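# Carry three desk items over to the counter

## Task

Move each of the three objects now on the desk onto the counter, then open the gripper and take the robot away from them; the task fails if the robot topples or is left leaning.

## Robot and tools

ROBOT. TidyBot++: a mobile base 0.54 m long, 0.50 m wide and 0.38 m high on four powered casters, carrying one seven-joint arm with a two-finger gripper. The shoulder sits 0.12 m ahead of the base centre and 0.68 m above the floor. Link lengths: upper arm 0.42 m, forearm 0.31 m, hand 0.31 m (wrist to the hand point). The arm begins folded with the hand pointing down, reaching up to 0.08 m past the base front, elbow up to 1.15 m high. Cameras: base_camera (fixed at the base front, about 0.35 m up, looking ahead and down, 644x364) and wrist_camera (fisheye, 644x476, looking where the hand points). Loose objects may occasionally get a small nudge from outside.

FRAMES. Base frame: origin on the floor below the base centre, x forward, y left, z up, in metres. hand_pose and hand_target are reported in it; the hand point is midway between the finger pads, its z axis runs out along the fingers and the fingers close along its y axis. Odometry frame: the base frame as it was when the scene began; base_odometry gives x, y (m) and heading (rad, left positive, -3.142 to 3.142), from wheel counts only, so slip shows as travel. base_tilt is in degrees, forward and right positive, with about 1 degree of fixed bias.

move. One action per call, built from any of base, joints, target, plus optional speeds; all named motions start together.
- base: an object with translate_m (forward positive, -2 to 2 m), strafe_m (left positive, -2 to 2 m) and/or rotate_rad (counter-clockwise from above positive, -6.3 to 6.3 rad). These are offsets from where the base last reported itself (or where it is, if a move was still running), measured along its own axes at the start of the command.
- joints: absolute targets by name, in radians: joint_1_rad (unlimited; positive is clockwise seen from above, opposite to heading), joint_2_rad (-2.249 to 2.249; 0 is upper arm vertical, positive leans forward), joint_3_rad (unlimited), joint_4_rad (-2.579 to 2.579; elbow, 0 straight, negative bends forward when joint_3 is 3.14), joint_5_rad (unlimited), joint_6_rad (-2.099 to 2.099; wrist, negative bends the hand forward), joint_7_rad (unlimited; hand spin, positive counter-clockwise from above when pointing down, 1.57 puts the fingers opening left-right), gripper_pos (0 open to 1 closed; pad gap about 85 x (1 - gripper_pos) mm). Unlimited joints go the short way, so send turns under half a revolution.
- target: one list of seven numbers [x, y, z, qw, qx, qy, qz], an absolute hand pose in the base frame, metres plus unit quaternion. Alongside it, joints may contain only gripper_pos.
- speeds: caps for this call only: translate_m and strafe_m 0.05 to 0.5 m/s (give one if both are used), rotate_rad 0.1 to 1.57 rad/s.
- cameras: list from base_camera, wrist_camera, all; [] returns no images. blocking: true (default) waits until everything rests; false returns after about 0.5 s while motion continues.
A call with no action just reports state and images.

OTHER TOOLS. wait(seconds 0 to 10, cameras) lets time pass with nothing new commanded. stop(cameras) brakes all running motions. zoom_image(camera, region [x0, y0, x1, y1] in pixels, top-left origin, at most 504x504) enlarges part of that camera's latest picture. read_manual(section "licences") returns licence texts only. finished_scene(scene = current scene number) ends the scene for good; the goal must then hold without the robot.

RESULT LINES. move: "done" or the worst status. base_status, joint_status, hand_status per motion: moving, done, off_target (rested away from target, may still push), stopped, contact_stop, time_out, not_followed, torque_fault, limit_stop_at_motor_heat. "joint command not followed" or "pose unreachable" (with a cause) means the arm targets were held back; the gripper still acts. hand_status also gives the miss distance. joint_positions, hand_pose, hand_target, motor_effort (percent of maximum, bracket = peak in the last action), on_its_own (uncommanded behaviour), ARM HIT, MOTOR HOT, OVER-TEMPERATURE FAULT, and pictures (order of images). An uncommanded stop, refusal, or torque fault cancels the remaining move, wait and finished_scene calls in that reply.

PRACTICE. A target with hand_status done is usually within 3 cm; to fix it, add (desired position - hand_pose) to the previous target's x, y, z. To hold still, resend hand_target, not hand_pose. Held loads make the arm sag; correct the same way and never command a joint to its own reading while loaded. A hand pointing down can rise only to about 0.94 m, and only near the base. Closed fingertips reach about 20 mm beyond the hand point. When a carried object touches down, hand_pose stops dropping though commands keep going lower. Forward, low, close poses and big jumps can drive the arm into the base; there is no base-collision check, and the arm does not avoid furniture.

AVOID. Driving or turning with the arm snagged above about 0.6 m; reaching far out from folded over nearby furniture; swinging a stretched arm sideways; pushing hard into furniture (joint torque limits 104.5 N m for joints 1 to 4, 51.3 for 5 to 7); dropping objects or releasing them while moving; squeezing hard on something still resting on a surface; fast swings with a load; holding loads or stretched poses long (motor heat). Base odometry drifts a few cm and degrees over many moves; check with cameras.

Each tool is called after "Emit:" as a command line: name --argument value for each argument, lists and objects as JSON in quotes; but a table of rows of numbers goes row by row, as --pt "numbers of a row", without its own name.

## Session

Emit:
move

Scene clock: 0.00 s.
base_odometry: x=+0.000 y=+0.000 heading=+0.000
base_tilt: forward=+0.1 right=-0.1
base_status: not commanded
joint_positions: joint_1_rad=-0.042 joint_2_rad=-0.355 joint_3_rad=+3.095 joint_4_rad=-2.551 joint_5_rad=-0.023 joint_6_rad=-0.917 joint_7_rad=+1.555 gripper_pos=+0.000
joint_status: not commanded
motor_effort: joint_1_rad=+1 joint_2_rad=+0 joint_3_rad=+0 joint_4_rad=+13 joint_5_rad=-1 joint_6_rad=+1 joint_7_rad=+0
hand_pose: x=+0.2350 y=+0.0155 z=+0.5808 quat_wxyz=(-0.002, +0.999, +0.029, +0.014) (m; base frame)
hand_target: x=+0.2351 y=+0.0155 z=+0.5809 quat_wxyz=(-0.002, +0.999, +0.029, +0.014) (m; base frame)
hand_status: not commanded
pictures: base_camera, wrist_camera

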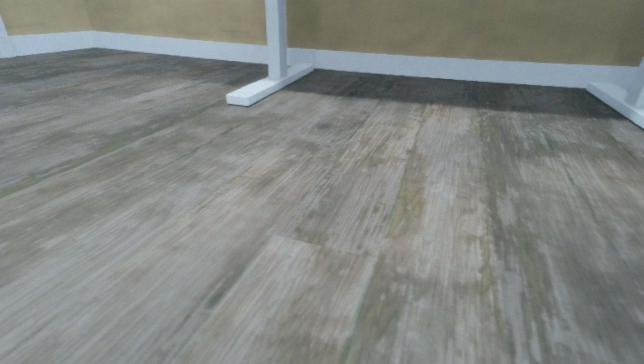

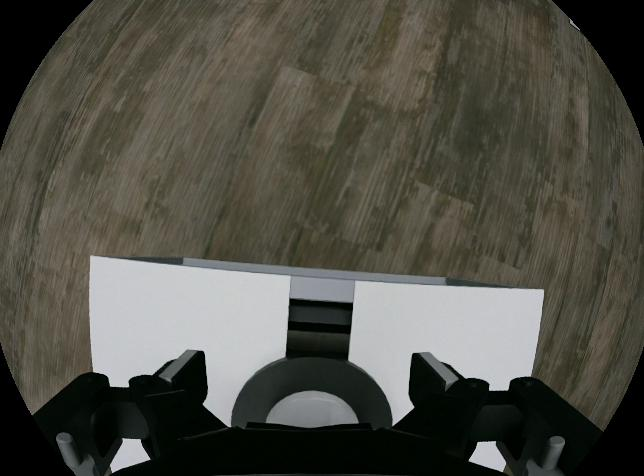

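Emit:
move --joints '{"joint_1_rad": 0.0, "joint_2_rad": -0.355, "joint_3_rad": 3.1416, "joint_4_rad": -2.1, "joint_5_rad": 0.0, "joint_6_rad": -0.2, "joint_7_rad": 1.571}'

Emit:
move --joints '{"joint_1_rad": -1.5}' --cameras '["wrist_camera"]'

Emit:
move --joints '{"joint_1_rad": -3.0}' --cameras '["wrist_camera"]'

Emit:
move --joints '{"joint_1_rad": -4.5}' --cameras '["wrist_camera"]'

Scene clock: 2.70 s.
move: done
base_odometry: x=+0.000 y=+0.000 heading=+0.000
base_tilt: forward=+0.2 right=-0.1
base_status: not commanded
joint_positions: joint_1_rad=-0.017 joint_2_rad=-0.355 joint_3_rad=+3.120 joint_4_rad=-2.111 joint_5_rad=-0.023 joint_6_rad=-0.259 joint_7_rad=+1.555 gripper_pos=+0.000
joint_status: all done
motor_effort: joint_1_rad=+1(2) joint_2_rad=-8(9) joint_3_rad=+0(1) joint_4_rad=+22(22) joint_5_rad=-1(2) joint_6_rad=+8(9) joint_7_rad=+0(1)
hand_pose: x=+0.5621 y=+0.0214 z=+0.8840 quat_wxyz=(-0.020, +0.846, +0.003, +0.533) (m; base frame)
hand_target: x=+0.5721 y=+0.0013 z=+0.9081 quat_wxyz=(+0.000, +0.826, +0.000, +0.563) (m; base frame)
hand_status: not commanded
pictures: base_camera, wrist_camera
camera_calibration:
wrist_camera: T_world_to_cam=[[-0.0183889, -0.999803, -0.00753591, 0.0295811], [-0.439733, 0.0148564, -0.898006, 1.09551], [0.89794, -0.0131995, -0.439919, 0.0206435], [0, 0, 0, 1]] pos_world=[0.463739, 0.0135723, 0.993078]

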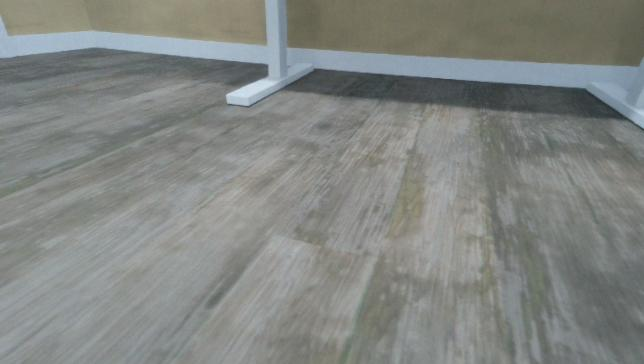

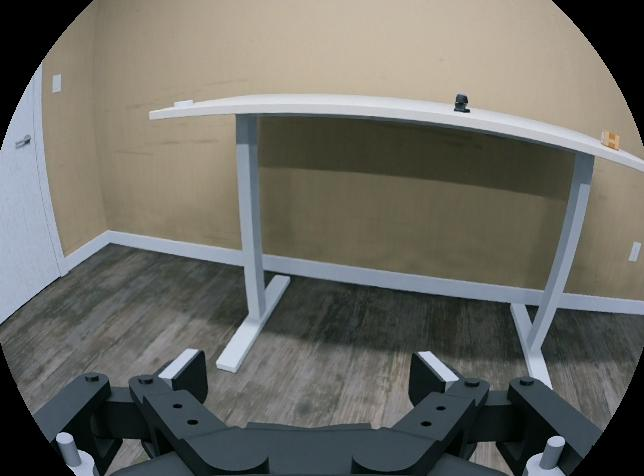

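Scene clock: 5.43 s.
move: done
base_odometry: x=+0.000 y=+0.000 heading=+0.000
base_tilt: forward=+0.2 right=-0.1
base_status: not commanded
joint_positions: joint_1_rad=-1.484 joint_2_rad=-0.355 joint_3_rad=+3.124 joint_4_rad=-2.111 joint_5_rad=-0.023 joint_6_rad=-0.256 joint_7_rad=+1.555 gripper_pos=+0.000
joint_status: all done
motor_effort: joint_1_rad=+1(3) joint_2_rad=-9(9) joint_3_rad=+0(1) joint_4_rad=+21(22) joint_5_rad=-1(2) joint_6_rad=+8(9) joint_7_rad=+0(1)
hand_pose: x=+0.1458 y=+0.4432 z=+0.8849 quat_wxyz=(-0.372, +0.627, +0.567, +0.384) (m; base frame)
hand_target: x=+0.1497 y=+0.4521 z=+0.9081 quat_wxyz=(-0.384, +0.605, +0.563, +0.412) (m; base frame)
hand_status: not commanded
pictures: wrist_camera
camera_calibration:
wrist_camera: T_world_to_cam=[[0.991967, -0.126176, -0.00899138, -0.0896052], [-0.0632174, -0.432923, -0.899212, 1.05161], [0.109566, 0.892557, -0.437421, 0.111695], [0, 0, 0, 1]] pos_world=[0.143128, 0.344266, 0.993675]

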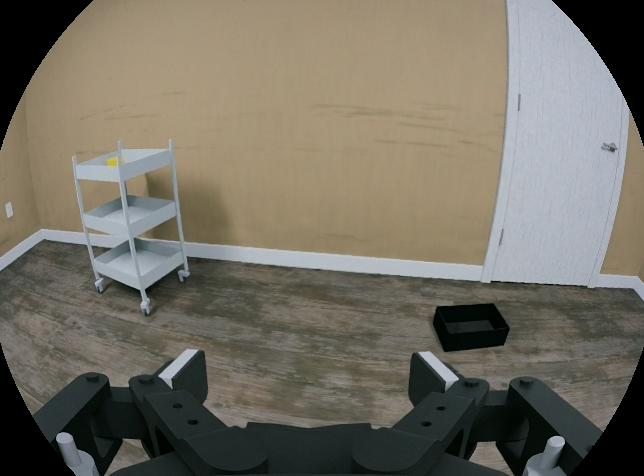

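Scene clock: 8.17 s.
move: done
base_odometry: x=+0.000 y=+0.000 heading=+0.000
base_tilt: forward=+0.1 right=-0.1
base_status: not commanded
joint_positions: joint_1_rad=-2.984 joint_2_rad=-0.355 joint_3_rad=+3.125 joint_4_rad=-2.111 joint_5_rad=-0.023 joint_6_rad=-0.256 joint_7_rad=+1.555 gripper_pos=+0.000
joint_status: all done
motor_effort: joint_1_rad=+1(3) joint_2_rad=-8(10) joint_3_rad=+0(1) joint_4_rad=+21(22) joint_5_rad=-1(2) joint_6_rad=+8(9) joint_7_rad=+0(1)
hand_pose: x=-0.3212 y=+0.0586 z=+0.8849 quat_wxyz=(-0.534, +0.073, +0.842, +0.028) (m; base frame)
hand_target: x=-0.3298 y=+0.0626 z=+0.9081 quat_wxyz=(-0.562, +0.058, +0.824, +0.040) (m; base frame)
hand_status: not commanded
pictures: wrist_camera
camera_calibration:
wrist_camera: T_world_to_cam=[[0.19693, 0.980374, -0.00924625, 0.00518776], [0.427003, -0.0942548, -0.899324, 0.993324], [-0.882546, 0.173155, -0.437184, 0.229436], [0, 0, 0, 1]] pos_world=[-0.222686, 0.0488114, 0.993674]

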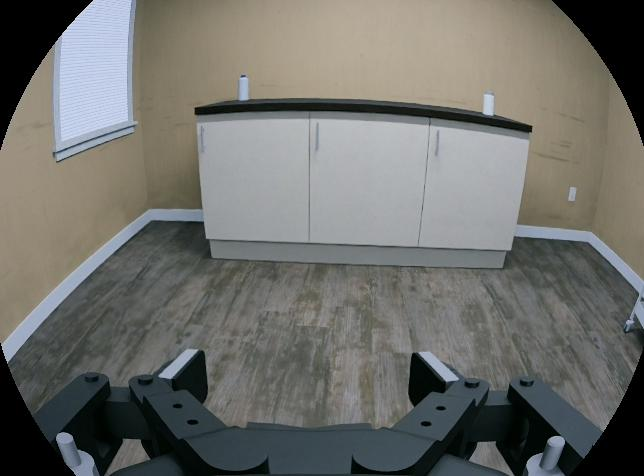

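Scene clock: 10.90 s.
move: done
base_odometry: x=+0.000 y=+0.000 heading=+0.000
base_tilt: forward=+0.1 right=+0.0
base_status: not commanded
joint_positions: joint_1_rad=-4.484 joint_2_rad=-0.355 joint_3_rad=+3.125 joint_4_rad=-2.111 joint_5_rad=-0.023 joint_6_rad=-0.256 joint_7_rad=+1.555 gripper_pos=+0.000
joint_status: all done
motor_effort: joint_1_rad=+1(3) joint_2_rad=-9(9) joint_3_rad=+0(1) joint_4_rad=+20(22) joint_5_rad=-2(2) joint_6_rad=+8(9) joint_7_rad=+0(1)
hand_pose: x=+0.0292 y=-0.4349 z=+0.8850 quat_wxyz=(-0.410, -0.520, +0.666, -0.344) (m; base frame)
hand_target: x=+0.0248 y=-0.4432 z=+0.9081 quat_wxyz=(-0.438, -0.519, +0.643, -0.354) (m; base frame)
hand_status: not commanded
pictures: wrist_camera
camera_calibration:
wrist_camera: T_world_to_cam=[[-0.963884, 0.266154, -0.00944161, 0.143418], [0.124514, 0.419026, -0.899396, 1.02942], [-0.235421, -0.868089, -0.437033, 0.152308], [0, 0, 0, 1]] pos_world=[0.0459173, -0.337308, 0.993774]

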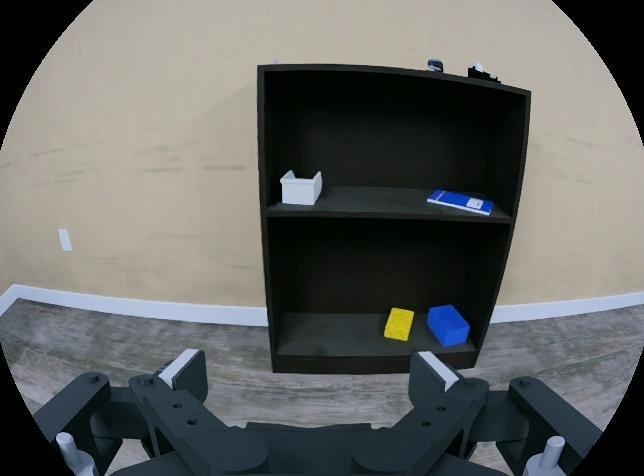

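Emit:
move --joints '{"joint_1_rad": 0.0, "joint_6_rad": 0.1}' --cameras '["wrist_camera"]'

Emit:
zoom_image --camera "wrist_camera" --region '[120, 120, 380, 260]'

Emit:
zoom_image --camera "wrist_camera" --region '[380, 120, 640, 260]'

Scene clock: 14.33 s.
move: done
base_odometry: x=+0.000 y=+0.000 heading=+0.000
base_tilt: forward=+0.2 right=-0.1
base_status: not commanded
joint_positions: joint_1_rad=-6.267 joint_2_rad=-0.355 joint_3_rad=+3.126 joint_4_rad=-2.111 joint_5_rad=-0.023 joint_6_rad=+0.042 joint_7_rad=+1.555 gripper_pos=+0.000
joint_status: all done
motor_effort: joint_1_rad=+1(2) joint_2_rad=-9(10) joint_3_rad=+0(1) joint_4_rad=+21(22) joint_5_rad=-1(2) joint_6_rad=+9(10) joint_7_rad=+0(1)
hand_pose: x=+0.5897 y=+0.0021 z=+0.9735 quat_wxyz=(+0.010, -0.756, +0.014, -0.654) (m; base frame)
hand_target: x=+0.5928 y=+0.0014 z=+0.9988 quat_wxyz=(+0.000, -0.733, +0.000, -0.680) (m; base frame)
hand_status: not commanded
pictures: wrist_camera
camera_calibration:
wrist_camera: T_world_to_cam=[[-0.0571649, -0.998048, -0.0251616, 0.0515307], [-0.152357, 0.0336286, -0.987753, 1.10618], [0.986671, -0.0526312, -0.153982, -0.295683], [0, 0, 0, 1]] pos_world=[0.463222, -0.00133147, 1.0484]

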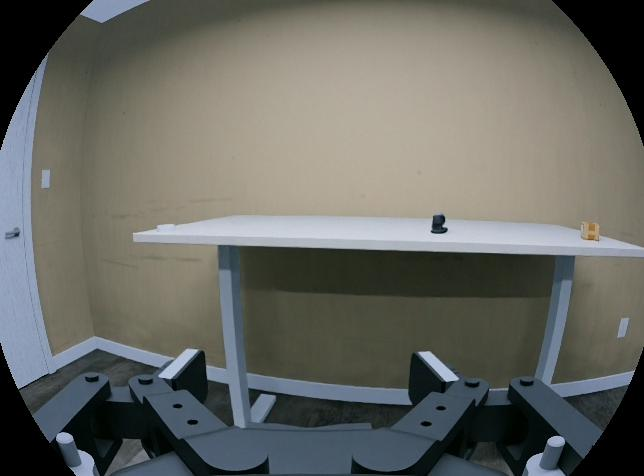

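Scaled by 1.938.

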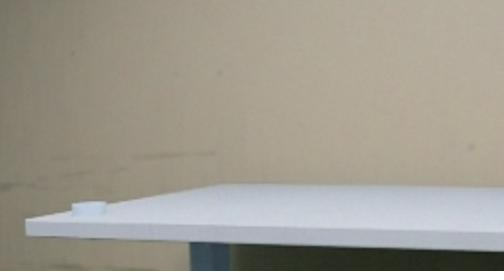

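Scaled by 1.938.

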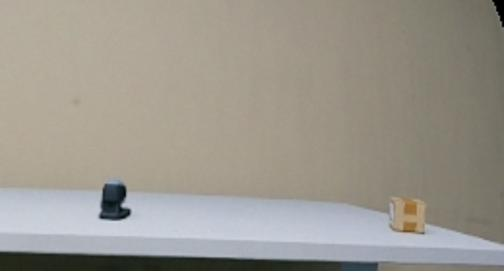

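Emit:
move --base '{"translate_m": 0.4, "rotate_rad": -0.3}' --joints '{"joint_6_rad": -0.15}'

Emit:
zoom_image --camera "wrist_camera" --region '[100, 40, 380, 200]'

Emit:
zoom_image --camera "wrist_camera" --region '[360, 40, 640, 200]'

Scene clock: 17.07 s.
move: done
base_odometry: x=+0.400 y=+0.000 heading=-0.300
base_tilt: forward=+0.2 right=-0.1
base_status: done
joint_positions: joint_1_rad=-6.272 joint_2_rad=-0.354 joint_3_rad=+3.133 joint_4_rad=-2.107 joint_5_rad=-0.023 joint_6_rad=-0.134 joint_7_rad=+1.555 gripper_pos=+0.000
joint_status: all done
motor_effort: joint_1_rad=+1(2) joint_2_rad=-9(13) joint_3_rad=+0(2) joint_4_rad=+21(23) joint_5_rad=-1(2) joint_6_rad=+8(10) joint_7_rad=-1(1)
hand_pose: x=+0.5780 y=+0.0014 z=+0.9229 quat_wxyz=(+0.010, -0.809, +0.015, -0.587) (m; base frame)
hand_target: x=+0.5774 y=+0.0014 z=+0.9227 quat_wxyz=(+0.000, -0.812, +0.000, -0.584) (m; base frame)
hand_status: not commanded
pictures: base_camera, wrist_camera
camera_calibration:
wrist_camera: T_world_to_cam=[[-0.0600948, -0.998014, -0.0189052, 0.0447419], [-0.319084, 0.0371523, -0.946998, 1.11324], [0.945819, -0.0508774, -0.320682, -0.114467], [0, 0, 0, 1]] pos_world=[0.466171, -0.00253019, 1.01838]

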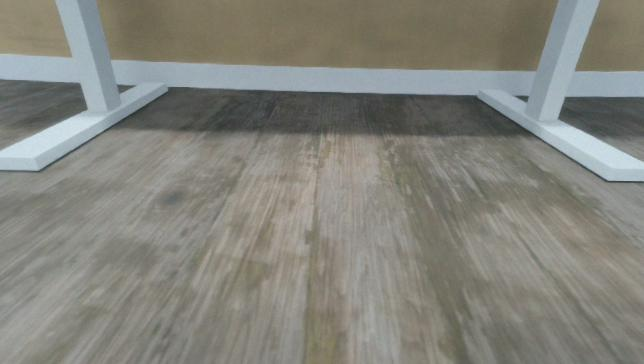

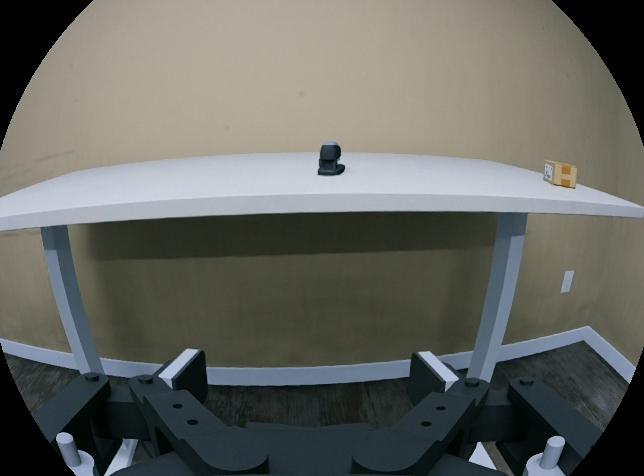

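Scaled by 1.800.

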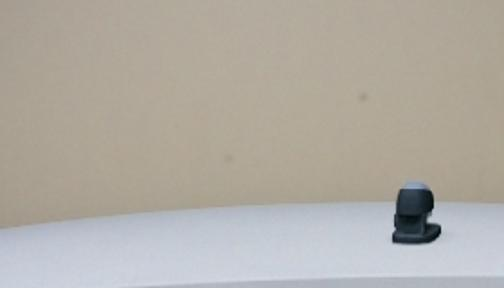

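Scaled by 1.800.

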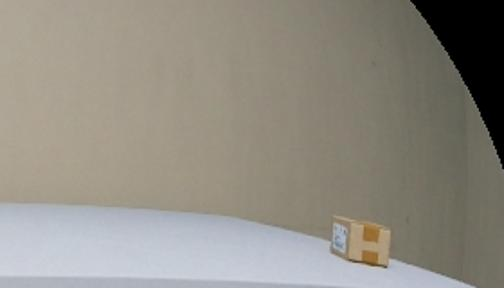

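Emit:
move --base '{"translate_m": 0.3, "strafe_m": -0.04, "rotate_rad": 0.05}' --joints '{"joint_1_rad": 0.0, "joint_2_rad": 0.0, "joint_4_rad": -1.2, "joint_6_rad": -1.0}'

Emit:
zoom_image --camera "wrist_camera" --region '[240, 80, 420, 220]'

Scene clock: 21.30 s.
move: done
base_odometry: x=+0.675 y=-0.127 heading=-0.250
base_tilt: forward=+0.2 right=-0.1
base_status: done
joint_positions: joint_1_rad=-6.276 joint_2_rad=-0.027 joint_3_rad=+3.134 joint_4_rad=-1.214 joint_5_rad=-0.023 joint_6_rad=-0.929 joint_7_rad=+1.555 gripper_pos=+0.000
joint_status: all done
motor_effort: joint_1_rad=+1(3) joint_2_rad=-20(22) joint_3_rad=-1(2) joint_4_rad=+20(23) joint_5_rad=-1(2) joint_6_rad=+7(10) joint_7_rad=+0(1)
hand_pose: x=+0.6653 y=+0.0078 z=+1.0588 quat_wxyz=(+0.015, -0.871, +0.008, -0.491) (m; base frame)
hand_target: x=+0.6637 y=+0.0013 z=+1.0333 quat_wxyz=(+0.000, -0.891, +0.000, -0.454) (m; base frame)
hand_status: not commanded
pictures: base_camera, wrist_camera
camera_calibration:
wrist_camera: T_world_to_cam=[[-0.0409006, -0.999129, -0.00831975, 0.0350138], [-0.526512, 0.0286288, -0.849686, 1.30454], [0.849183, -0.0303722, -0.527224, 0.12958], [0, 0, 0, 1]] pos_world=[0.578251, 0.00157152, 1.17706]

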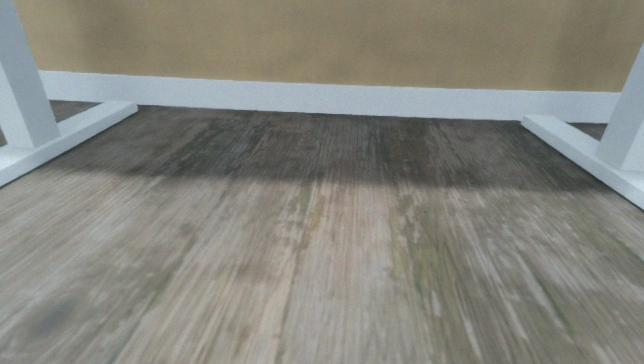

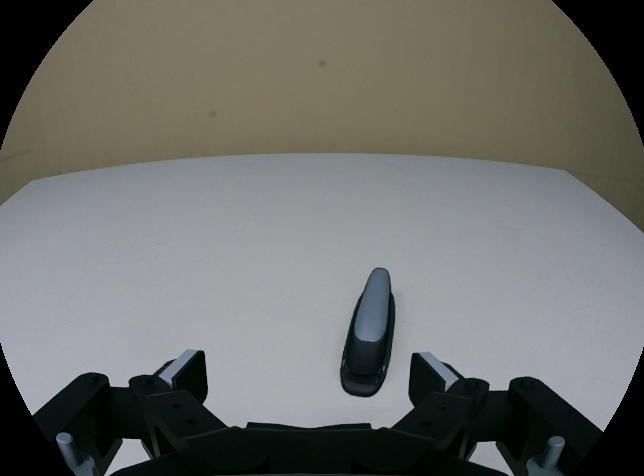

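Scaled by 2.800.

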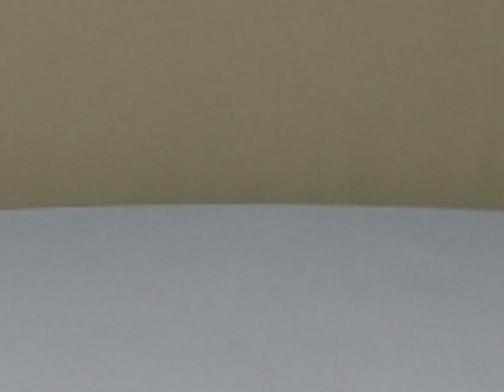

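Emit:
zoom_image --camera "wrist_camera" --region '[300, 240, 440, 410]'

Scaled by 2.965.

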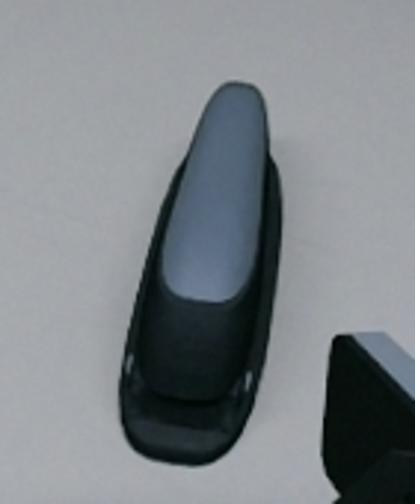

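Emit:
move --base '{"translate_m": 0.12, "strafe_m": 0.085}' --joints '{"joint_1_rad": 0.23, "joint_2_rad": 0.092, "joint_4_rad": -0.741, "joint_5_rad": 0.0, "joint_6_rad": -1.61}' --cameras '["wrist_camera"]'

Scene clock: 26.23 s.
move: done
base_odometry: x=+0.812 y=-0.074 heading=-0.250
base_tilt: forward=+0.2 right=+0.0
base_status: done
joint_positions: joint_1_rad=-6.069 joint_2_rad=+0.071 joint_3_rad=+3.134 joint_4_rad=-0.754 joint_5_rad=-0.023 joint_6_rad=-1.540 joint_7_rad=+1.555 gripper_pos=+0.000
joint_status: all done
motor_effort: joint_1_rad=+1(3) joint_2_rad=-19(24) joint_3_rad=-1(2) joint_4_rad=+16(21) joint_5_rad=-1(3) joint_6_rad=+6(8) joint_7_rad=+0(1)
hand_pose: x=+0.5894 y=-0.0901 z=+1.0930 quat_wxyz=(-0.025, -0.920, +0.099, -0.378) (m; base frame)
hand_target: x=+0.5784 y=-0.1062 z=+1.0739 quat_wxyz=(-0.039, -0.933, +0.108, -0.340) (m; base frame)
hand_status: not commanded
pictures: wrist_camera
camera_calibration:
wrist_camera: T_world_to_cam=[[-0.234653, -0.972051, 0.00735144, 0.0338801], [-0.700686, 0.163894, -0.69439, 1.24164], [0.673778, -0.168092, -0.719561, 0.510365], [0, 0, 0, 1]] pos_world=[0.534076, -0.0847756, 1.22917]

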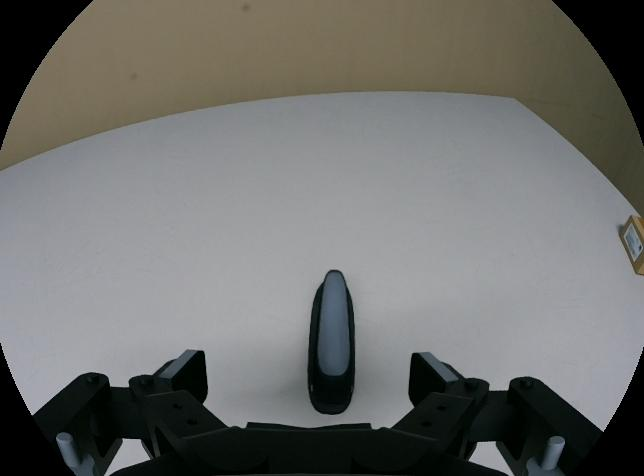

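Emit:
move --joints '{"joint_1_rad": 0.27, "joint_2_rad": 0.168, "joint_4_rad": -0.898, "joint_5_rad": 0.02, "joint_6_rad": -1.445}' --cameras '["wrist_camera"]'

Scene clock: 28.30 s.
move: done
base_odometry: x=+0.812 y=-0.074 heading=-0.250
base_tilt: forward=+0.2 right=+0.0
base_status: not commanded
joint_positions: joint_1_rad=-6.030 joint_2_rad=+0.162 joint_3_rad=+3.134 joint_4_rad=-0.892 joint_5_rad=-0.019 joint_6_rad=-1.494 joint_7_rad=+1.555 gripper_pos=+0.000
joint_status: all done
motor_effort: joint_1_rad=+1(3) joint_2_rad=-24(28) joint_3_rad=-1(1) joint_4_rad=+17(19) joint_5_rad=-1(3) joint_6_rad=+5(7) joint_7_rad=+0(1)
hand_pose: x=+0.6204 y=-0.1188 z=+0.9942 quat_wxyz=(-0.024, -0.948, +0.123, -0.291) (m; base frame)
hand_target: x=+0.6276 y=-0.1457 z=+0.9973 quat_wxyz=(-0.051, -0.942, +0.130, -0.306) (m; base frame)
hand_status: not commanded
pictures: wrist_camera
camera_calibration:
wrist_camera: T_world_to_cam=[[-0.273571, -0.96173, 0.0153289, 0.0314456], [-0.805078, 0.220231, -0.55077, 1.12808], [0.526316, -0.163015, -0.834516, 0.619941], [0, 0, 0, 1]] pos_world=[0.590513, -0.117137, 1.13818]

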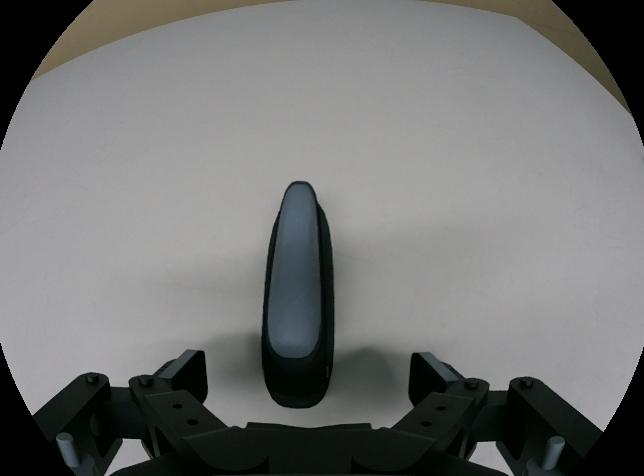

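Emit:
move --joints '{"joint_1_rad": 0.262, "joint_2_rad": 0.298, "joint_4_rad": -0.795, "joint_6_rad": -1.42}' --cameras '["wrist_camera"]'

Scene clock: 30.23 s.
move: done
base_odometry: x=+0.812 y=-0.074 heading=-0.250
base_tilt: forward=+0.2 right=+0.0
base_status: not commanded
joint_positions: joint_1_rad=-6.030 joint_2_rad=+0.287 joint_3_rad=+3.134 joint_4_rad=-0.807 joint_5_rad=-0.019 joint_6_rad=-1.477 joint_7_rad=+1.555 gripper_pos=+0.000
joint_status: all done
motor_effort: joint_1_rad=+1(2) joint_2_rad=-30(32) joint_3_rad=-1(1) joint_4_rad=+17(19) joint_5_rad=-1(2) joint_6_rad=+5(7) joint_7_rad=+0(1)
hand_pose: x=+0.6701 y=-0.1317 z=+0.9675 quat_wxyz=(-0.022, -0.952, +0.124, -0.281) (m; base frame)
hand_target: x=+0.6835 y=-0.1563 z=+0.9768 quat_wxyz=(-0.050, -0.943, +0.126, -0.305) (m; base frame)
hand_status: not commanded
pictures: wrist_camera
camera_calibration:
wrist_camera: T_world_to_cam=[[-0.273658, -0.961711, 0.014954, 0.0334943], [-0.816622, 0.224102, -0.531889, 1.14619], [0.508172, -0.157768, -0.846682, 0.594013], [0, 0, 0, 1]] pos_world=[0.643306, -0.130935, 1.11208]

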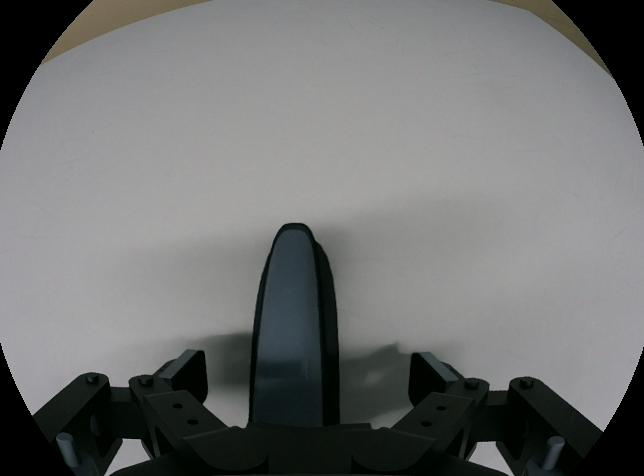

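Emit:
move --joints '{"joint_1_rad": 0.232, "gripper_pos": 0.5}' --cameras '["wrist_camera"]'

Scene clock: 31.23 s.
move: done
base_odometry: x=+0.812 y=-0.074 heading=-0.250
base_tilt: forward=+0.2 right=-0.1
base_status: not commanded
joint_positions: joint_1_rad=-6.044 joint_2_rad=+0.287 joint_3_rad=+3.134 joint_4_rad=-0.807 joint_5_rad=-0.018 joint_6_rad=-1.477 joint_7_rad=+1.555 gripper_pos=+0.500
joint_status: all done
motor_effort: joint_1_rad=+1(2) joint_2_rad=-29(30) joint_3_rad=-1(2) joint_4_rad=+17(18) joint_5_rad=-1(2) joint_6_rad=+5(6) joint_7_rad=+1(1)
hand_pose: x=+0.6719 y=-0.1240 z=+0.9675 quat_wxyz=(-0.020, -0.952, +0.117, -0.281) (m; base frame)
hand_target: x=+0.6879 y=-0.1393 z=+0.9768 quat_wxyz=(-0.046, -0.944, +0.112, -0.306) (m; base frame)
hand_status: not commanded
pictures: wrist_camera
camera_calibration:
wrist_camera: T_world_to_cam=[[-0.260296, -0.965406, 0.0153704, 0.0315374], [-0.819701, 0.212542, -0.531898, 1.14651], [0.510231, -0.15105, -0.846669, 0.593786], [0, 0, 0, 1]] pos_world=[0.645039, -0.123544, 1.11208]

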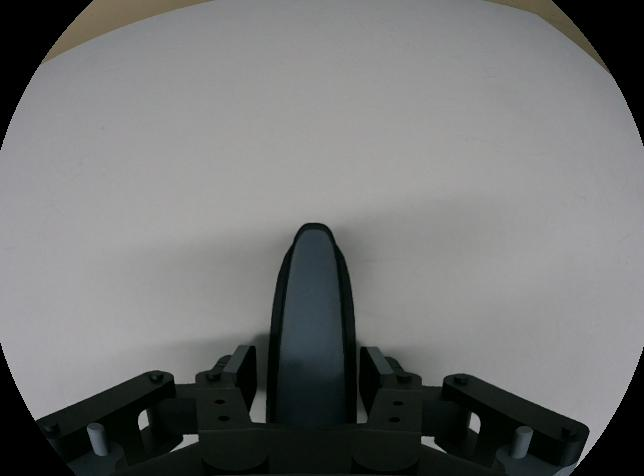

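Emit:
move --joints '{"gripper_pos": 0.62}' --cameras '["wrist_camera"]'

Scene clock: 31.90 s.
move: done
base_odometry: x=+0.812 y=-0.074 heading=-0.250
base_tilt: forward=+0.2 right=-0.1
base_status: not commanded
joint_positions: joint_1_rad=-6.044 joint_2_rad=+0.287 joint_3_rad=+3.134 joint_4_rad=-0.806 joint_5_rad=-0.017 joint_6_rad=-1.477 joint_7_rad=+1.555 gripper_pos=+0.611
joint_status: all done
motor_effort: joint_1_rad=+1(1) joint_2_rad=-29(29) joint_3_rad=-1(2) joint_4_rad=+18(18) joint_5_rad=-1(2) joint_6_rad=+6(7) joint_7_rad=+0(0)
hand_pose: x=+0.6719 y=-0.1245 z=+0.9680 quat_wxyz=(-0.021, -0.952, +0.117, -0.281) (m; base frame)
hand_target: x=+0.6879 y=-0.1393 z=+0.9768 quat_wxyz=(-0.046, -0.944, +0.112, -0.306) (m; base frame)
hand_status: not commanded
pictures: wrist_camera
camera_calibration:
wrist_camera: T_world_to_cam=[[-0.260935, -0.965212, 0.0166852, 0.0301866], [-0.819068, 0.212212, -0.533004, 1.14754], [0.510921, -0.152745, -0.845948, 0.592762], [0, 0, 0, 1]] pos_world=[0.644938, -0.123845, 1.11259]

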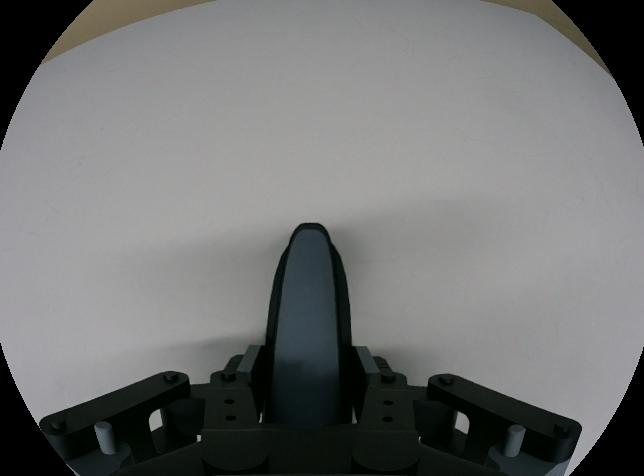

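Emit:
move --joints '{"gripper_pos": 0.75}' --cameras '["wrist_camera"]'

Scene clock: 32.53 s.
move: off_target
base_odometry: x=+0.812 y=-0.074 heading=-0.250
base_tilt: forward=+0.2 right=-0.1
base_status: not commanded
joint_positions: joint_1_rad=-6.044 joint_2_rad=+0.287 joint_3_rad=+3.134 joint_4_rad=-0.805 joint_5_rad=-0.017 joint_6_rad=-1.476 joint_7_rad=+1.555 gripper_pos=+0.652
joint_status: gripper_pos off_target (ended at +0.652, target +0.750)
motor_effort: joint_1_rad=+1(1) joint_2_rad=-30(30) joint_3_rad=-1(1) joint_4_rad=+18(18) joint_5_rad=-1(2) joint_6_rad=+5(6) joint_7_rad=-1(1)
hand_pose: x=+0.6721 y=-0.1245 z=+0.9686 quat_wxyz=(-0.021, -0.952, +0.117, -0.282) (m; base frame)
hand_target: x=+0.6879 y=-0.1393 z=+0.9768 quat_wxyz=(-0.046, -0.944, +0.112, -0.306) (m; base frame)
hand_status: not commanded
pictures: wrist_camera
camera_calibration:
wrist_camera: T_world_to_cam=[[-0.26097, -0.965204, 0.0165949, 0.0303029], [-0.818444, 0.212108, -0.534004, 1.14851], [0.511903, -0.152941, -0.845319, 0.591827], [0, 0, 0, 1]] pos_world=[0.644938, -0.123845, 1.11309]

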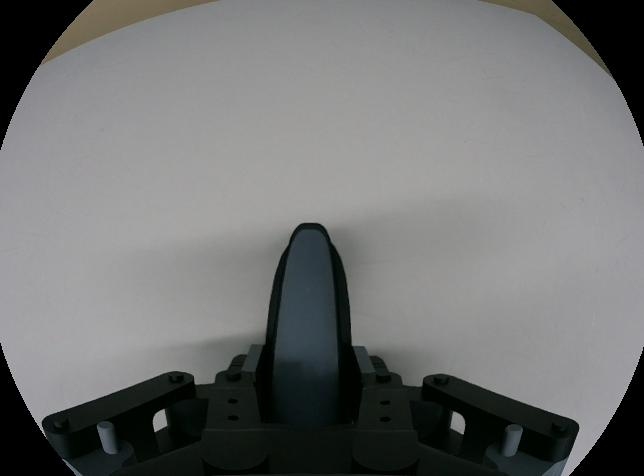

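Emit:
move --joints '{"joint_2_rad": 0.308, "joint_4_rad": -0.672, "joint_6_rad": -1.60}' --cameras '["wrist_camera"]'

Emit:
move --joints '{"joint_2_rad": 0.02, "joint_4_rad": -0.80, "joint_6_rad": -1.75}' --cameras '["wrist_camera"]'

Scene clock: 33.87 s.
move: done
base_odometry: x=+0.812 y=-0.074 heading=-0.250
base_tilt: forward=+0.2 right=-0.1
base_status: not commanded
joint_positions: joint_1_rad=-6.044 joint_2_rad=+0.298 joint_3_rad=+3.134 joint_4_rad=-0.690 joint_5_rad=-0.017 joint_6_rad=-1.547 joint_7_rad=+1.555 gripper_pos=+0.652
joint_status: all done
motor_effort: joint_1_rad=+1(1) joint_2_rad=-31(33) joint_3_rad=-1(1) joint_4_rad=+18(20) joint_5_rad=+0(2) joint_6_rad=+6(7) joint_7_rad=+0(1)
hand_pose: x=+0.6686 y=-0.1238 z=+1.0010 quat_wxyz=(-0.023, -0.947, +0.116, -0.297) (m; base frame)
hand_target: x=+0.6574 y=-0.1322 z=+0.9944 quat_wxyz=(-0.042, -0.954, +0.114, -0.274) (m; base frame)
hand_status: not commanded
pictures: wrist_camera
camera_calibration:
wrist_camera: T_world_to_cam=[[-0.260576, -0.965319, 0.016121, 0.0298037], [-0.801304, 0.206928, -0.561332, 1.17812], [0.538528, -0.159187, -0.827434, 0.58464], [0, 0, 0, 1]] pos_world=[0.636951, -0.121948, 1.14459]

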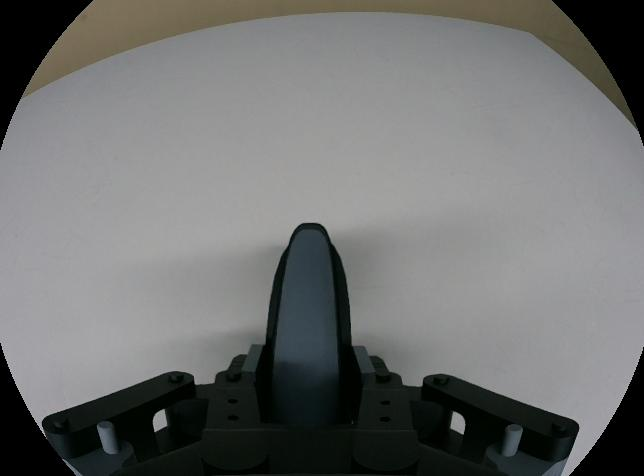

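Scene clock: 35.53 s.
move: done
base_odometry: x=+0.812 y=-0.074 heading=-0.250
base_tilt: forward=+0.2 right=+0.0
base_status: not commanded
joint_positions: joint_1_rad=-6.044 joint_2_rad=+0.024 joint_3_rad=+3.134 joint_4_rad=-0.792 joint_5_rad=-0.017 joint_6_rad=-1.688 joint_7_rad=+1.555 gripper_pos=+0.652
joint_status: all done
motor_effort: joint_1_rad=+1(1) joint_2_rad=-18(33) joint_3_rad=+0(1) joint_4_rad=+17(19) joint_5_rad=-1(2) joint_6_rad=+7(8) joint_7_rad=+0(1)
hand_pose: x=+0.5334 y=-0.0910 z=+1.0681 quat_wxyz=(-0.026, -0.943, +0.113, -0.313) (m; base frame)
hand_target: x=+0.5136 y=-0.0981 z=+1.0552 quat_wxyz=(-0.042, -0.952, +0.115, -0.279) (m; base frame)
hand_status: not commanded
pictures: wrist_camera
camera_calibration:
wrist_camera: T_world_to_cam=[[-0.259035, -0.965687, 0.01868, 0.0215241], [-0.783647, 0.19882, -0.58853, 1.1195], [0.564622, -0.167088, -0.808259, 0.683117], [0, 0, 0, 1]] pos_world=[0.497166, -0.0876526, 1.21059]

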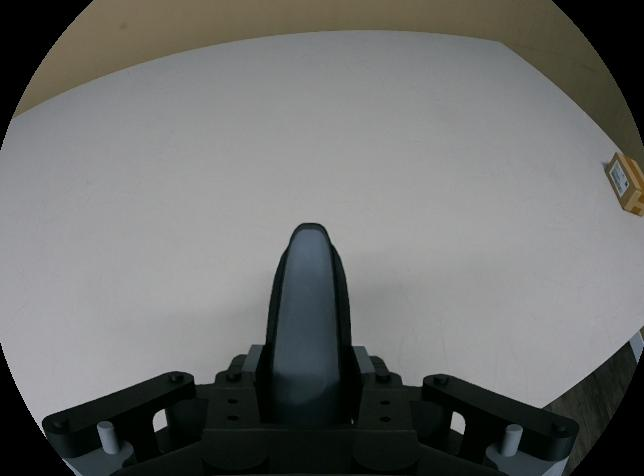

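Emit:
move --base '{"translate_m": -0.4}' --cameras '["wrist_camera"]'

Emit:
move --base '{"rotate_rad": 3.1416}' --joints '{"joint_1_rad": 0.0, "joint_2_rad": -0.2, "joint_4_rad": -1.3, "joint_6_rad": -1.45}' --cameras '["wrist_camera"]'

Scene clock: 38.83 s.
move: done
base_odometry: x=+0.425 y=+0.025 heading=-0.250
base_tilt: forward=+0.1 right=-0.1
base_status: done
joint_positions: joint_1_rad=-6.044 joint_2_rad=+0.019 joint_3_rad=+3.134 joint_4_rad=-0.795 joint_5_rad=-0.017 joint_6_rad=-1.693 joint_7_rad=+1.555 gripper_pos=+0.652
joint_status: not commanded
motor_effort: joint_1_rad=+1(2) joint_2_rad=-18(22) joint_3_rad=+0(1) joint_4_rad=+16(18) joint_5_rad=-2(2) joint_6_rad=+7(8) joint_7_rad=+0(1)
hand_pose: x=+0.5301 y=-0.0904 z=+1.0681 quat_wxyz=(-0.026, -0.943, +0.114, -0.311) (m; base frame)
hand_target: x=+0.5136 y=-0.0981 z=+1.0552 quat_wxyz=(-0.042, -0.952, +0.115, -0.279) (m; base frame)
hand_status: not commanded
pictures: wrist_camera
camera_calibration:
wrist_camera: T_world_to_cam=[[-0.259121, -0.965655, 0.0191602, 0.0208404], [-0.7855, 0.199153, -0.585942, 1.11506], [0.562002, -0.16688, -0.810126, 0.688454], [0, 0, 0, 1]] pos_world=[0.494364, -0.0870524, 1.21069]

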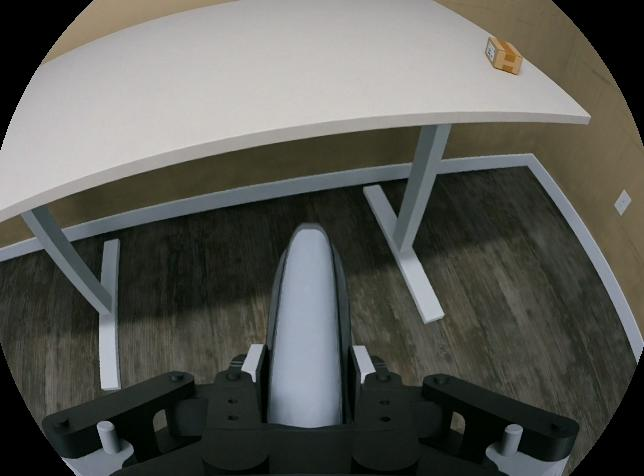

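Scene clock: 42.20 s.
move: done
base_odometry: x=+0.425 y=+0.025 heading=+2.891
base_tilt: forward=+0.1 right=+0.0
base_status: done
joint_positions: joint_1_rad=-6.273 joint_2_rad=-0.169 joint_3_rad=+3.134 joint_4_rad=-1.293 joint_5_rad=-0.013 joint_6_rad=-1.509 joint_7_rad=+1.555 gripper_pos=+0.652
joint_status: all done
motor_effort: joint_1_rad=+1(2) joint_2_rad=-12(21) joint_3_rad=+0(2) joint_4_rad=+18(19) joint_5_rad=-1(3) joint_6_rad=+5(7) joint_7_rad=+0(1)
hand_pose: x=+0.4833 y=+0.0045 z=+0.9604 quat_wxyz=(+0.007, -0.968, +0.007, -0.251) (m; base frame)
hand_target: x=+0.4891 y=-0.0048 z=+0.9784 quat_wxyz=(-0.010, -0.957, +0.002, -0.291) (m; base frame)
hand_status: not commanded
pictures: wrist_camera
camera_calibration:
wrist_camera: T_world_to_cam=[[-0.0351774, -0.999034, 0.0263212, -0.0125596], [-0.877881, 0.0183038, -0.478528, 0.938616], [0.477585, -0.0399403, -0.877677, 0.748484], [0, 0, 0, 1]] pos_world=[0.466087, 0.000166924, 1.10641]

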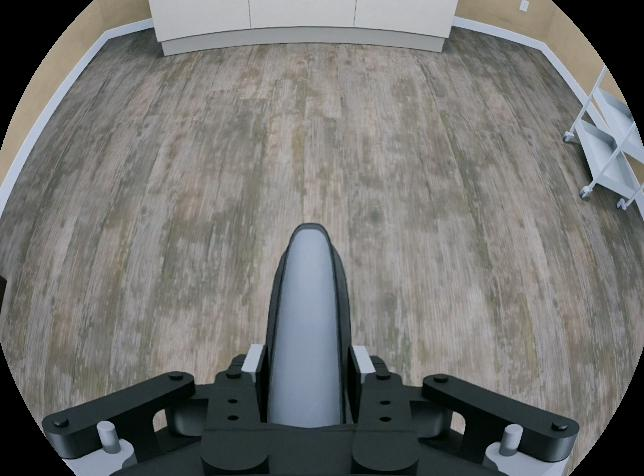

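Emit:
move --base '{"translate_m": 1.5}' --joints '{"joint_2_rad": 0.0, "joint_4_rad": -1.1, "joint_6_rad": -1.1}'

Scene clock: 47.00 s.
move: done
base_odometry: x=-1.029 y=+0.396 heading=+2.892
base_tilt: forward=+0.2 right=+0.0
base_status: done
joint_positions: joint_1_rad=-6.273 joint_2_rad=-0.002 joint_3_rad=+3.134 joint_4_rad=-1.120 joint_5_rad=-0.013 joint_6_rad=-1.161 joint_7_rad=+1.555 gripper_pos=+0.652
joint_status: all done
motor_effort: joint_1_rad=+1(1) joint_2_rad=-20(24) joint_3_rad=+0(1) joint_4_rad=+20(21) joint_5_rad=-2(2) joint_6_rad=+8(9) joint_7_rad=+0(1)
hand_pose: x=+0.6373 y=+0.0035 z=+1.0378 quat_wxyz=(+0.009, -0.908, +0.008, -0.418) (m; base frame)
hand_target: x=+0.6508 y=-0.0042 z=+1.0620 quat_wxyz=(-0.010, -0.891, +0.000, -0.454) (m; base frame)
hand_status: not commanded
pictures: base_camera, wrist_camera
camera_calibration:
wrist_camera: T_world_to_cam=[[-0.0452316, -0.998929, 0.00975571, 0.0133716], [-0.657109, 0.0223955, -0.753463, 1.25545], [0.752437, -0.0404909, -0.657418, 0.339018], [0, 0, 0, 1]] pos_world=[0.570486, -0.0010322, 1.16868]

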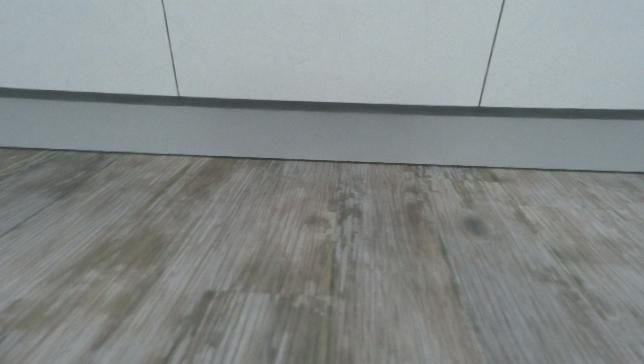

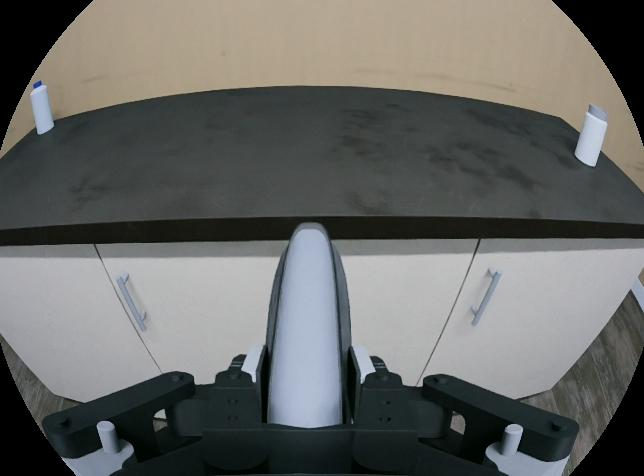

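Emit:
move --base '{"translate_m": 0.44}' --cameras '["wrist_camera"]'

Emit:
move --joints '{"joint_1_rad": 0.0, "joint_2_rad": 0.325, "joint_4_rad": -0.785, "joint_6_rad": -1.51}' --cameras '["wrist_camera"]'

Scene clock: 50.13 s.
move: done
base_odometry: x=-1.455 y=+0.505 heading=+2.892
base_tilt: forward=+0.1 right=-0.1
base_status: done
joint_positions: joint_1_rad=-6.273 joint_2_rad=+0.008 joint_3_rad=+3.134 joint_4_rad=-1.119 joint_5_rad=-0.013 joint_6_rad=-1.158 joint_7_rad=+1.555 gripper_pos=+0.652
joint_status: not commanded
motor_effort: joint_1_rad=+1(2) joint_2_rad=-21(26) joint_3_rad=+0(1) joint_4_rad=+20(22) joint_5_rad=-1(2) joint_6_rad=+8(9) joint_7_rad=+0(1)
hand_pose: x=+0.6416 y=+0.0034 z=+1.0336 quat_wxyz=(+0.009, -0.910, +0.008, -0.415) (m; base frame)
hand_target: x=+0.6508 y=-0.0042 z=+1.0620 quat_wxyz=(-0.010, -0.891, +0.000, -0.454) (m; base frame)
hand_status: not commanded
pictures: wrist_camera
camera_calibration:
wrist_camera: T_world_to_cam=[[-0.0451618, -0.998931, 0.00990968, 0.0133199], [-0.662001, 0.0224973, -0.749165, 1.25375], [0.748141, -0.0403939, -0.662309, 0.34085], [0, 0, 0, 1]] pos_world=[0.575584, -0.00113215, 1.16488]

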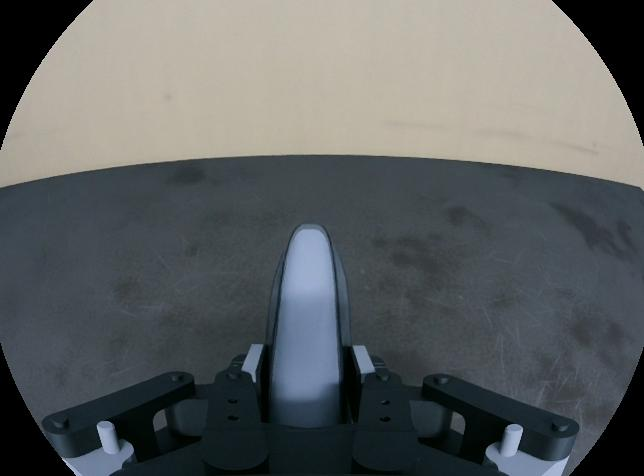

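Scene clock: 51.87 s.
move: done
base_odometry: x=-1.455 y=+0.505 heading=+2.892
base_tilt: forward=+0.1 right=+0.0
base_status: not commanded
joint_positions: joint_1_rad=-6.273 joint_2_rad=+0.329 joint_3_rad=+3.134 joint_4_rad=-0.807 joint_5_rad=-0.013 joint_6_rad=-1.445 joint_7_rad=+1.555 gripper_pos=+0.652
joint_status: all done
motor_effort: joint_1_rad=+1(2) joint_2_rad=-33(37) joint_3_rad=-1(1) joint_4_rad=+19(22) joint_5_rad=-1(2) joint_6_rad=+6(9) joint_7_rad=-1(1)
hand_pose: x=+0.7054 y=+0.0027 z=+0.9489 quat_wxyz=(+0.009, -0.961, +0.008, -0.277) (m; base frame)
hand_target: x=+0.6900 y=-0.0049 z=+0.9505 quat_wxyz=(-0.010, -0.966, +0.002, -0.258) (m; base frame)
hand_status: not commanded
pictures: wrist_camera
camera_calibration:
wrist_camera: T_world_to_cam=[[-0.0373682, -0.999092, 0.0204485, 0.000836464], [-0.851782, 0.0211445, -0.52347, 1.15234], [0.522563, -0.0369788, -0.851799, 0.575956], [0, 0, 0, 1]] pos_world=[0.6806, -0.00223179, 1.0938]

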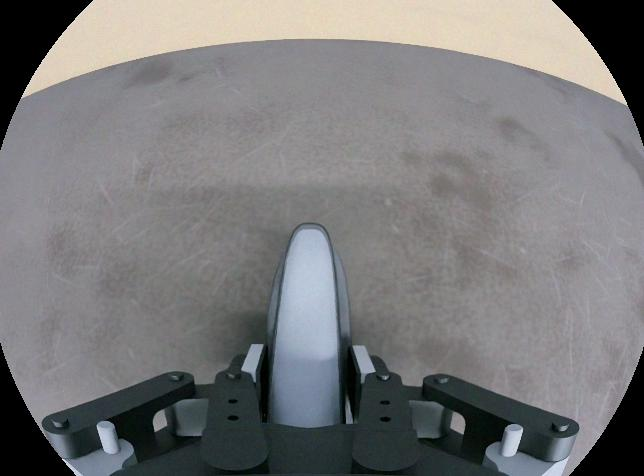

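Emit:
move --joints '{"joint_2_rad": 0.296, "joint_4_rad": -0.94, "joint_6_rad": -1.28}' --cameras '["wrist_camera"]'

Scene clock: 53.10 s.
move: done
base_odometry: x=-1.455 y=+0.505 heading=+2.892
base_tilt: forward=+0.2 right=+0.0
base_status: not commanded
joint_positions: joint_1_rad=-6.273 joint_2_rad=+0.306 joint_3_rad=+3.134 joint_4_rad=-0.920 joint_5_rad=-0.013 joint_6_rad=-1.338 joint_7_rad=+1.555 gripper_pos=+0.652
joint_status: all done
motor_effort: joint_1_rad=+1(1) joint_2_rad=-28(34) joint_3_rad=-1(1) joint_4_rad=+17(19) joint_5_rad=-2(2) joint_6_rad=+6(6) joint_7_rad=+0(1)
hand_pose: x=+0.7114 y=+0.0027 z=+0.9283 quat_wxyz=(+0.009, -0.959, +0.009, -0.284) (m; base frame)
hand_target: x=+0.7209 y=-0.0046 z=+0.9353 quat_wxyz=(-0.010, -0.951, +0.000, -0.308) (m; base frame)
hand_status: not commanded
pictures: wrist_camera
camera_calibration:
wrist_camera: T_world_to_cam=[[-0.0389315, -0.999051, 0.0195329, 0.00345867], [-0.842926, 0.0223374, -0.537566, 1.15351], [0.536619, -0.037393, -0.842996, 0.536983], [0, 0, 0, 1]] pos_world=[0.684302, -0.00223159, 1.07269]

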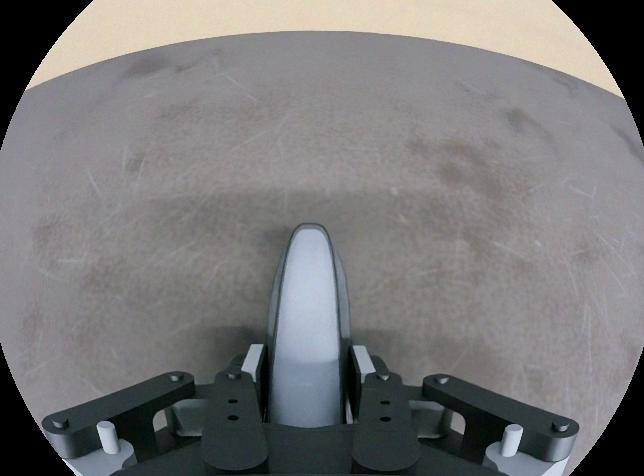

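Emit:
move --joints '{"joint_2_rad": 0.286, "joint_4_rad": -0.988, "joint_6_rad": -1.242}' --cameras '["wrist_camera"]'

Scene clock: 54.27 s.
move: done
base_odometry: x=-1.455 y=+0.505 heading=+2.892
base_tilt: forward=+0.2 right=+0.0
base_status: not commanded
joint_positions: joint_1_rad=-6.273 joint_2_rad=+0.286 joint_3_rad=+3.134 joint_4_rad=-0.962 joint_5_rad=-0.013 joint_6_rad=-1.295 joint_7_rad=+1.555 gripper_pos=+0.652
joint_status: all done
motor_effort: joint_1_rad=+0(1) joint_2_rad=-26(29) joint_3_rad=-2(2) joint_4_rad=+17(18) joint_5_rad=-2(2) joint_6_rad=+5(6) joint_7_rad=+0(1)
hand_pose: x=+0.7112 y=+0.0027 z=+0.9280 quat_wxyz=(+0.009, -0.956, +0.009, -0.295) (m; base frame)
hand_target: x=+0.7206 y=-0.0045 z=+0.9251 quat_wxyz=(-0.010, -0.951, +0.000, -0.308) (m; base frame)
hand_status: not commanded
pictures: wrist_camera
camera_calibration:
wrist_camera: T_world_to_cam=[[-0.0398866, -0.999027, 0.0188248, 0.00475343], [-0.831412, 0.022733, -0.555191, 1.16122], [0.554223, -0.0377958, -0.83151, 0.513747], [0, 0, 0, 1]] pos_world=[0.680907, -0.00223157, 1.07179]

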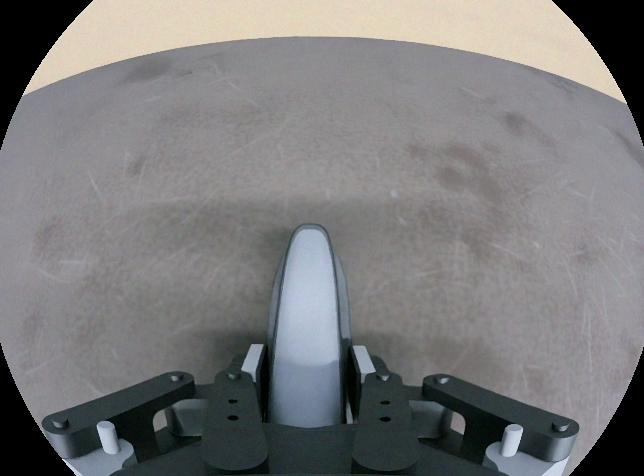

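Emit:
move --joints '{"joint_2_rad": 0.286, "joint_4_rad": -1.01, "joint_6_rad": -1.235}' --cameras '["wrist_camera"]'

Scene clock: 55.03 s.
move: done
base_odometry: x=-1.455 y=+0.505 heading=+2.892
base_tilt: forward=+0.1 right=-0.1
base_status: not commanded
joint_positions: joint_1_rad=-6.273 joint_2_rad=+0.279 joint_3_rad=+3.134 joint_4_rad=-0.976 joint_5_rad=-0.013 joint_6_rad=-1.280 joint_7_rad=+1.555 gripper_pos=+0.652
joint_status: all done
motor_effort: joint_1_rad=+0(0) joint_2_rad=-24(26) joint_3_rad=-2(2) joint_4_rad=+16(16) joint_5_rad=-2(2) joint_6_rad=+5(5) joint_7_rad=+1(1)
hand_pose: x=+0.7110 y=+0.0027 z=+0.9278 quat_wxyz=(+0.009, -0.954, +0.009, -0.298) (m; base frame)
hand_target: x=+0.7187 y=-0.0045 z=+0.9158 quat_wxyz=(-0.010, -0.954, +0.000, -0.301) (m; base frame)
hand_status: not commanded
pictures: wrist_camera
camera_calibration:
wrist_camera: T_world_to_cam=[[-0.0402481, -0.999018, 0.0185018, 0.00540488], [-0.827252, 0.0229316, -0.561362, 1.16378], [0.560387, -0.0378994, -0.827363, 0.50545], [0, 0, 0, 1]] pos_world=[0.679709, -0.00213154, 1.07139]

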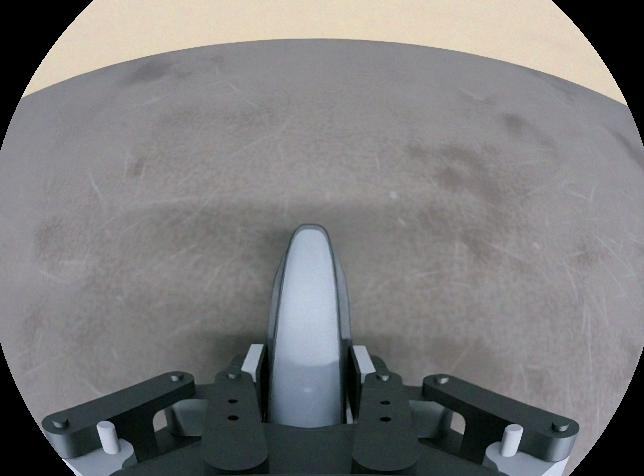

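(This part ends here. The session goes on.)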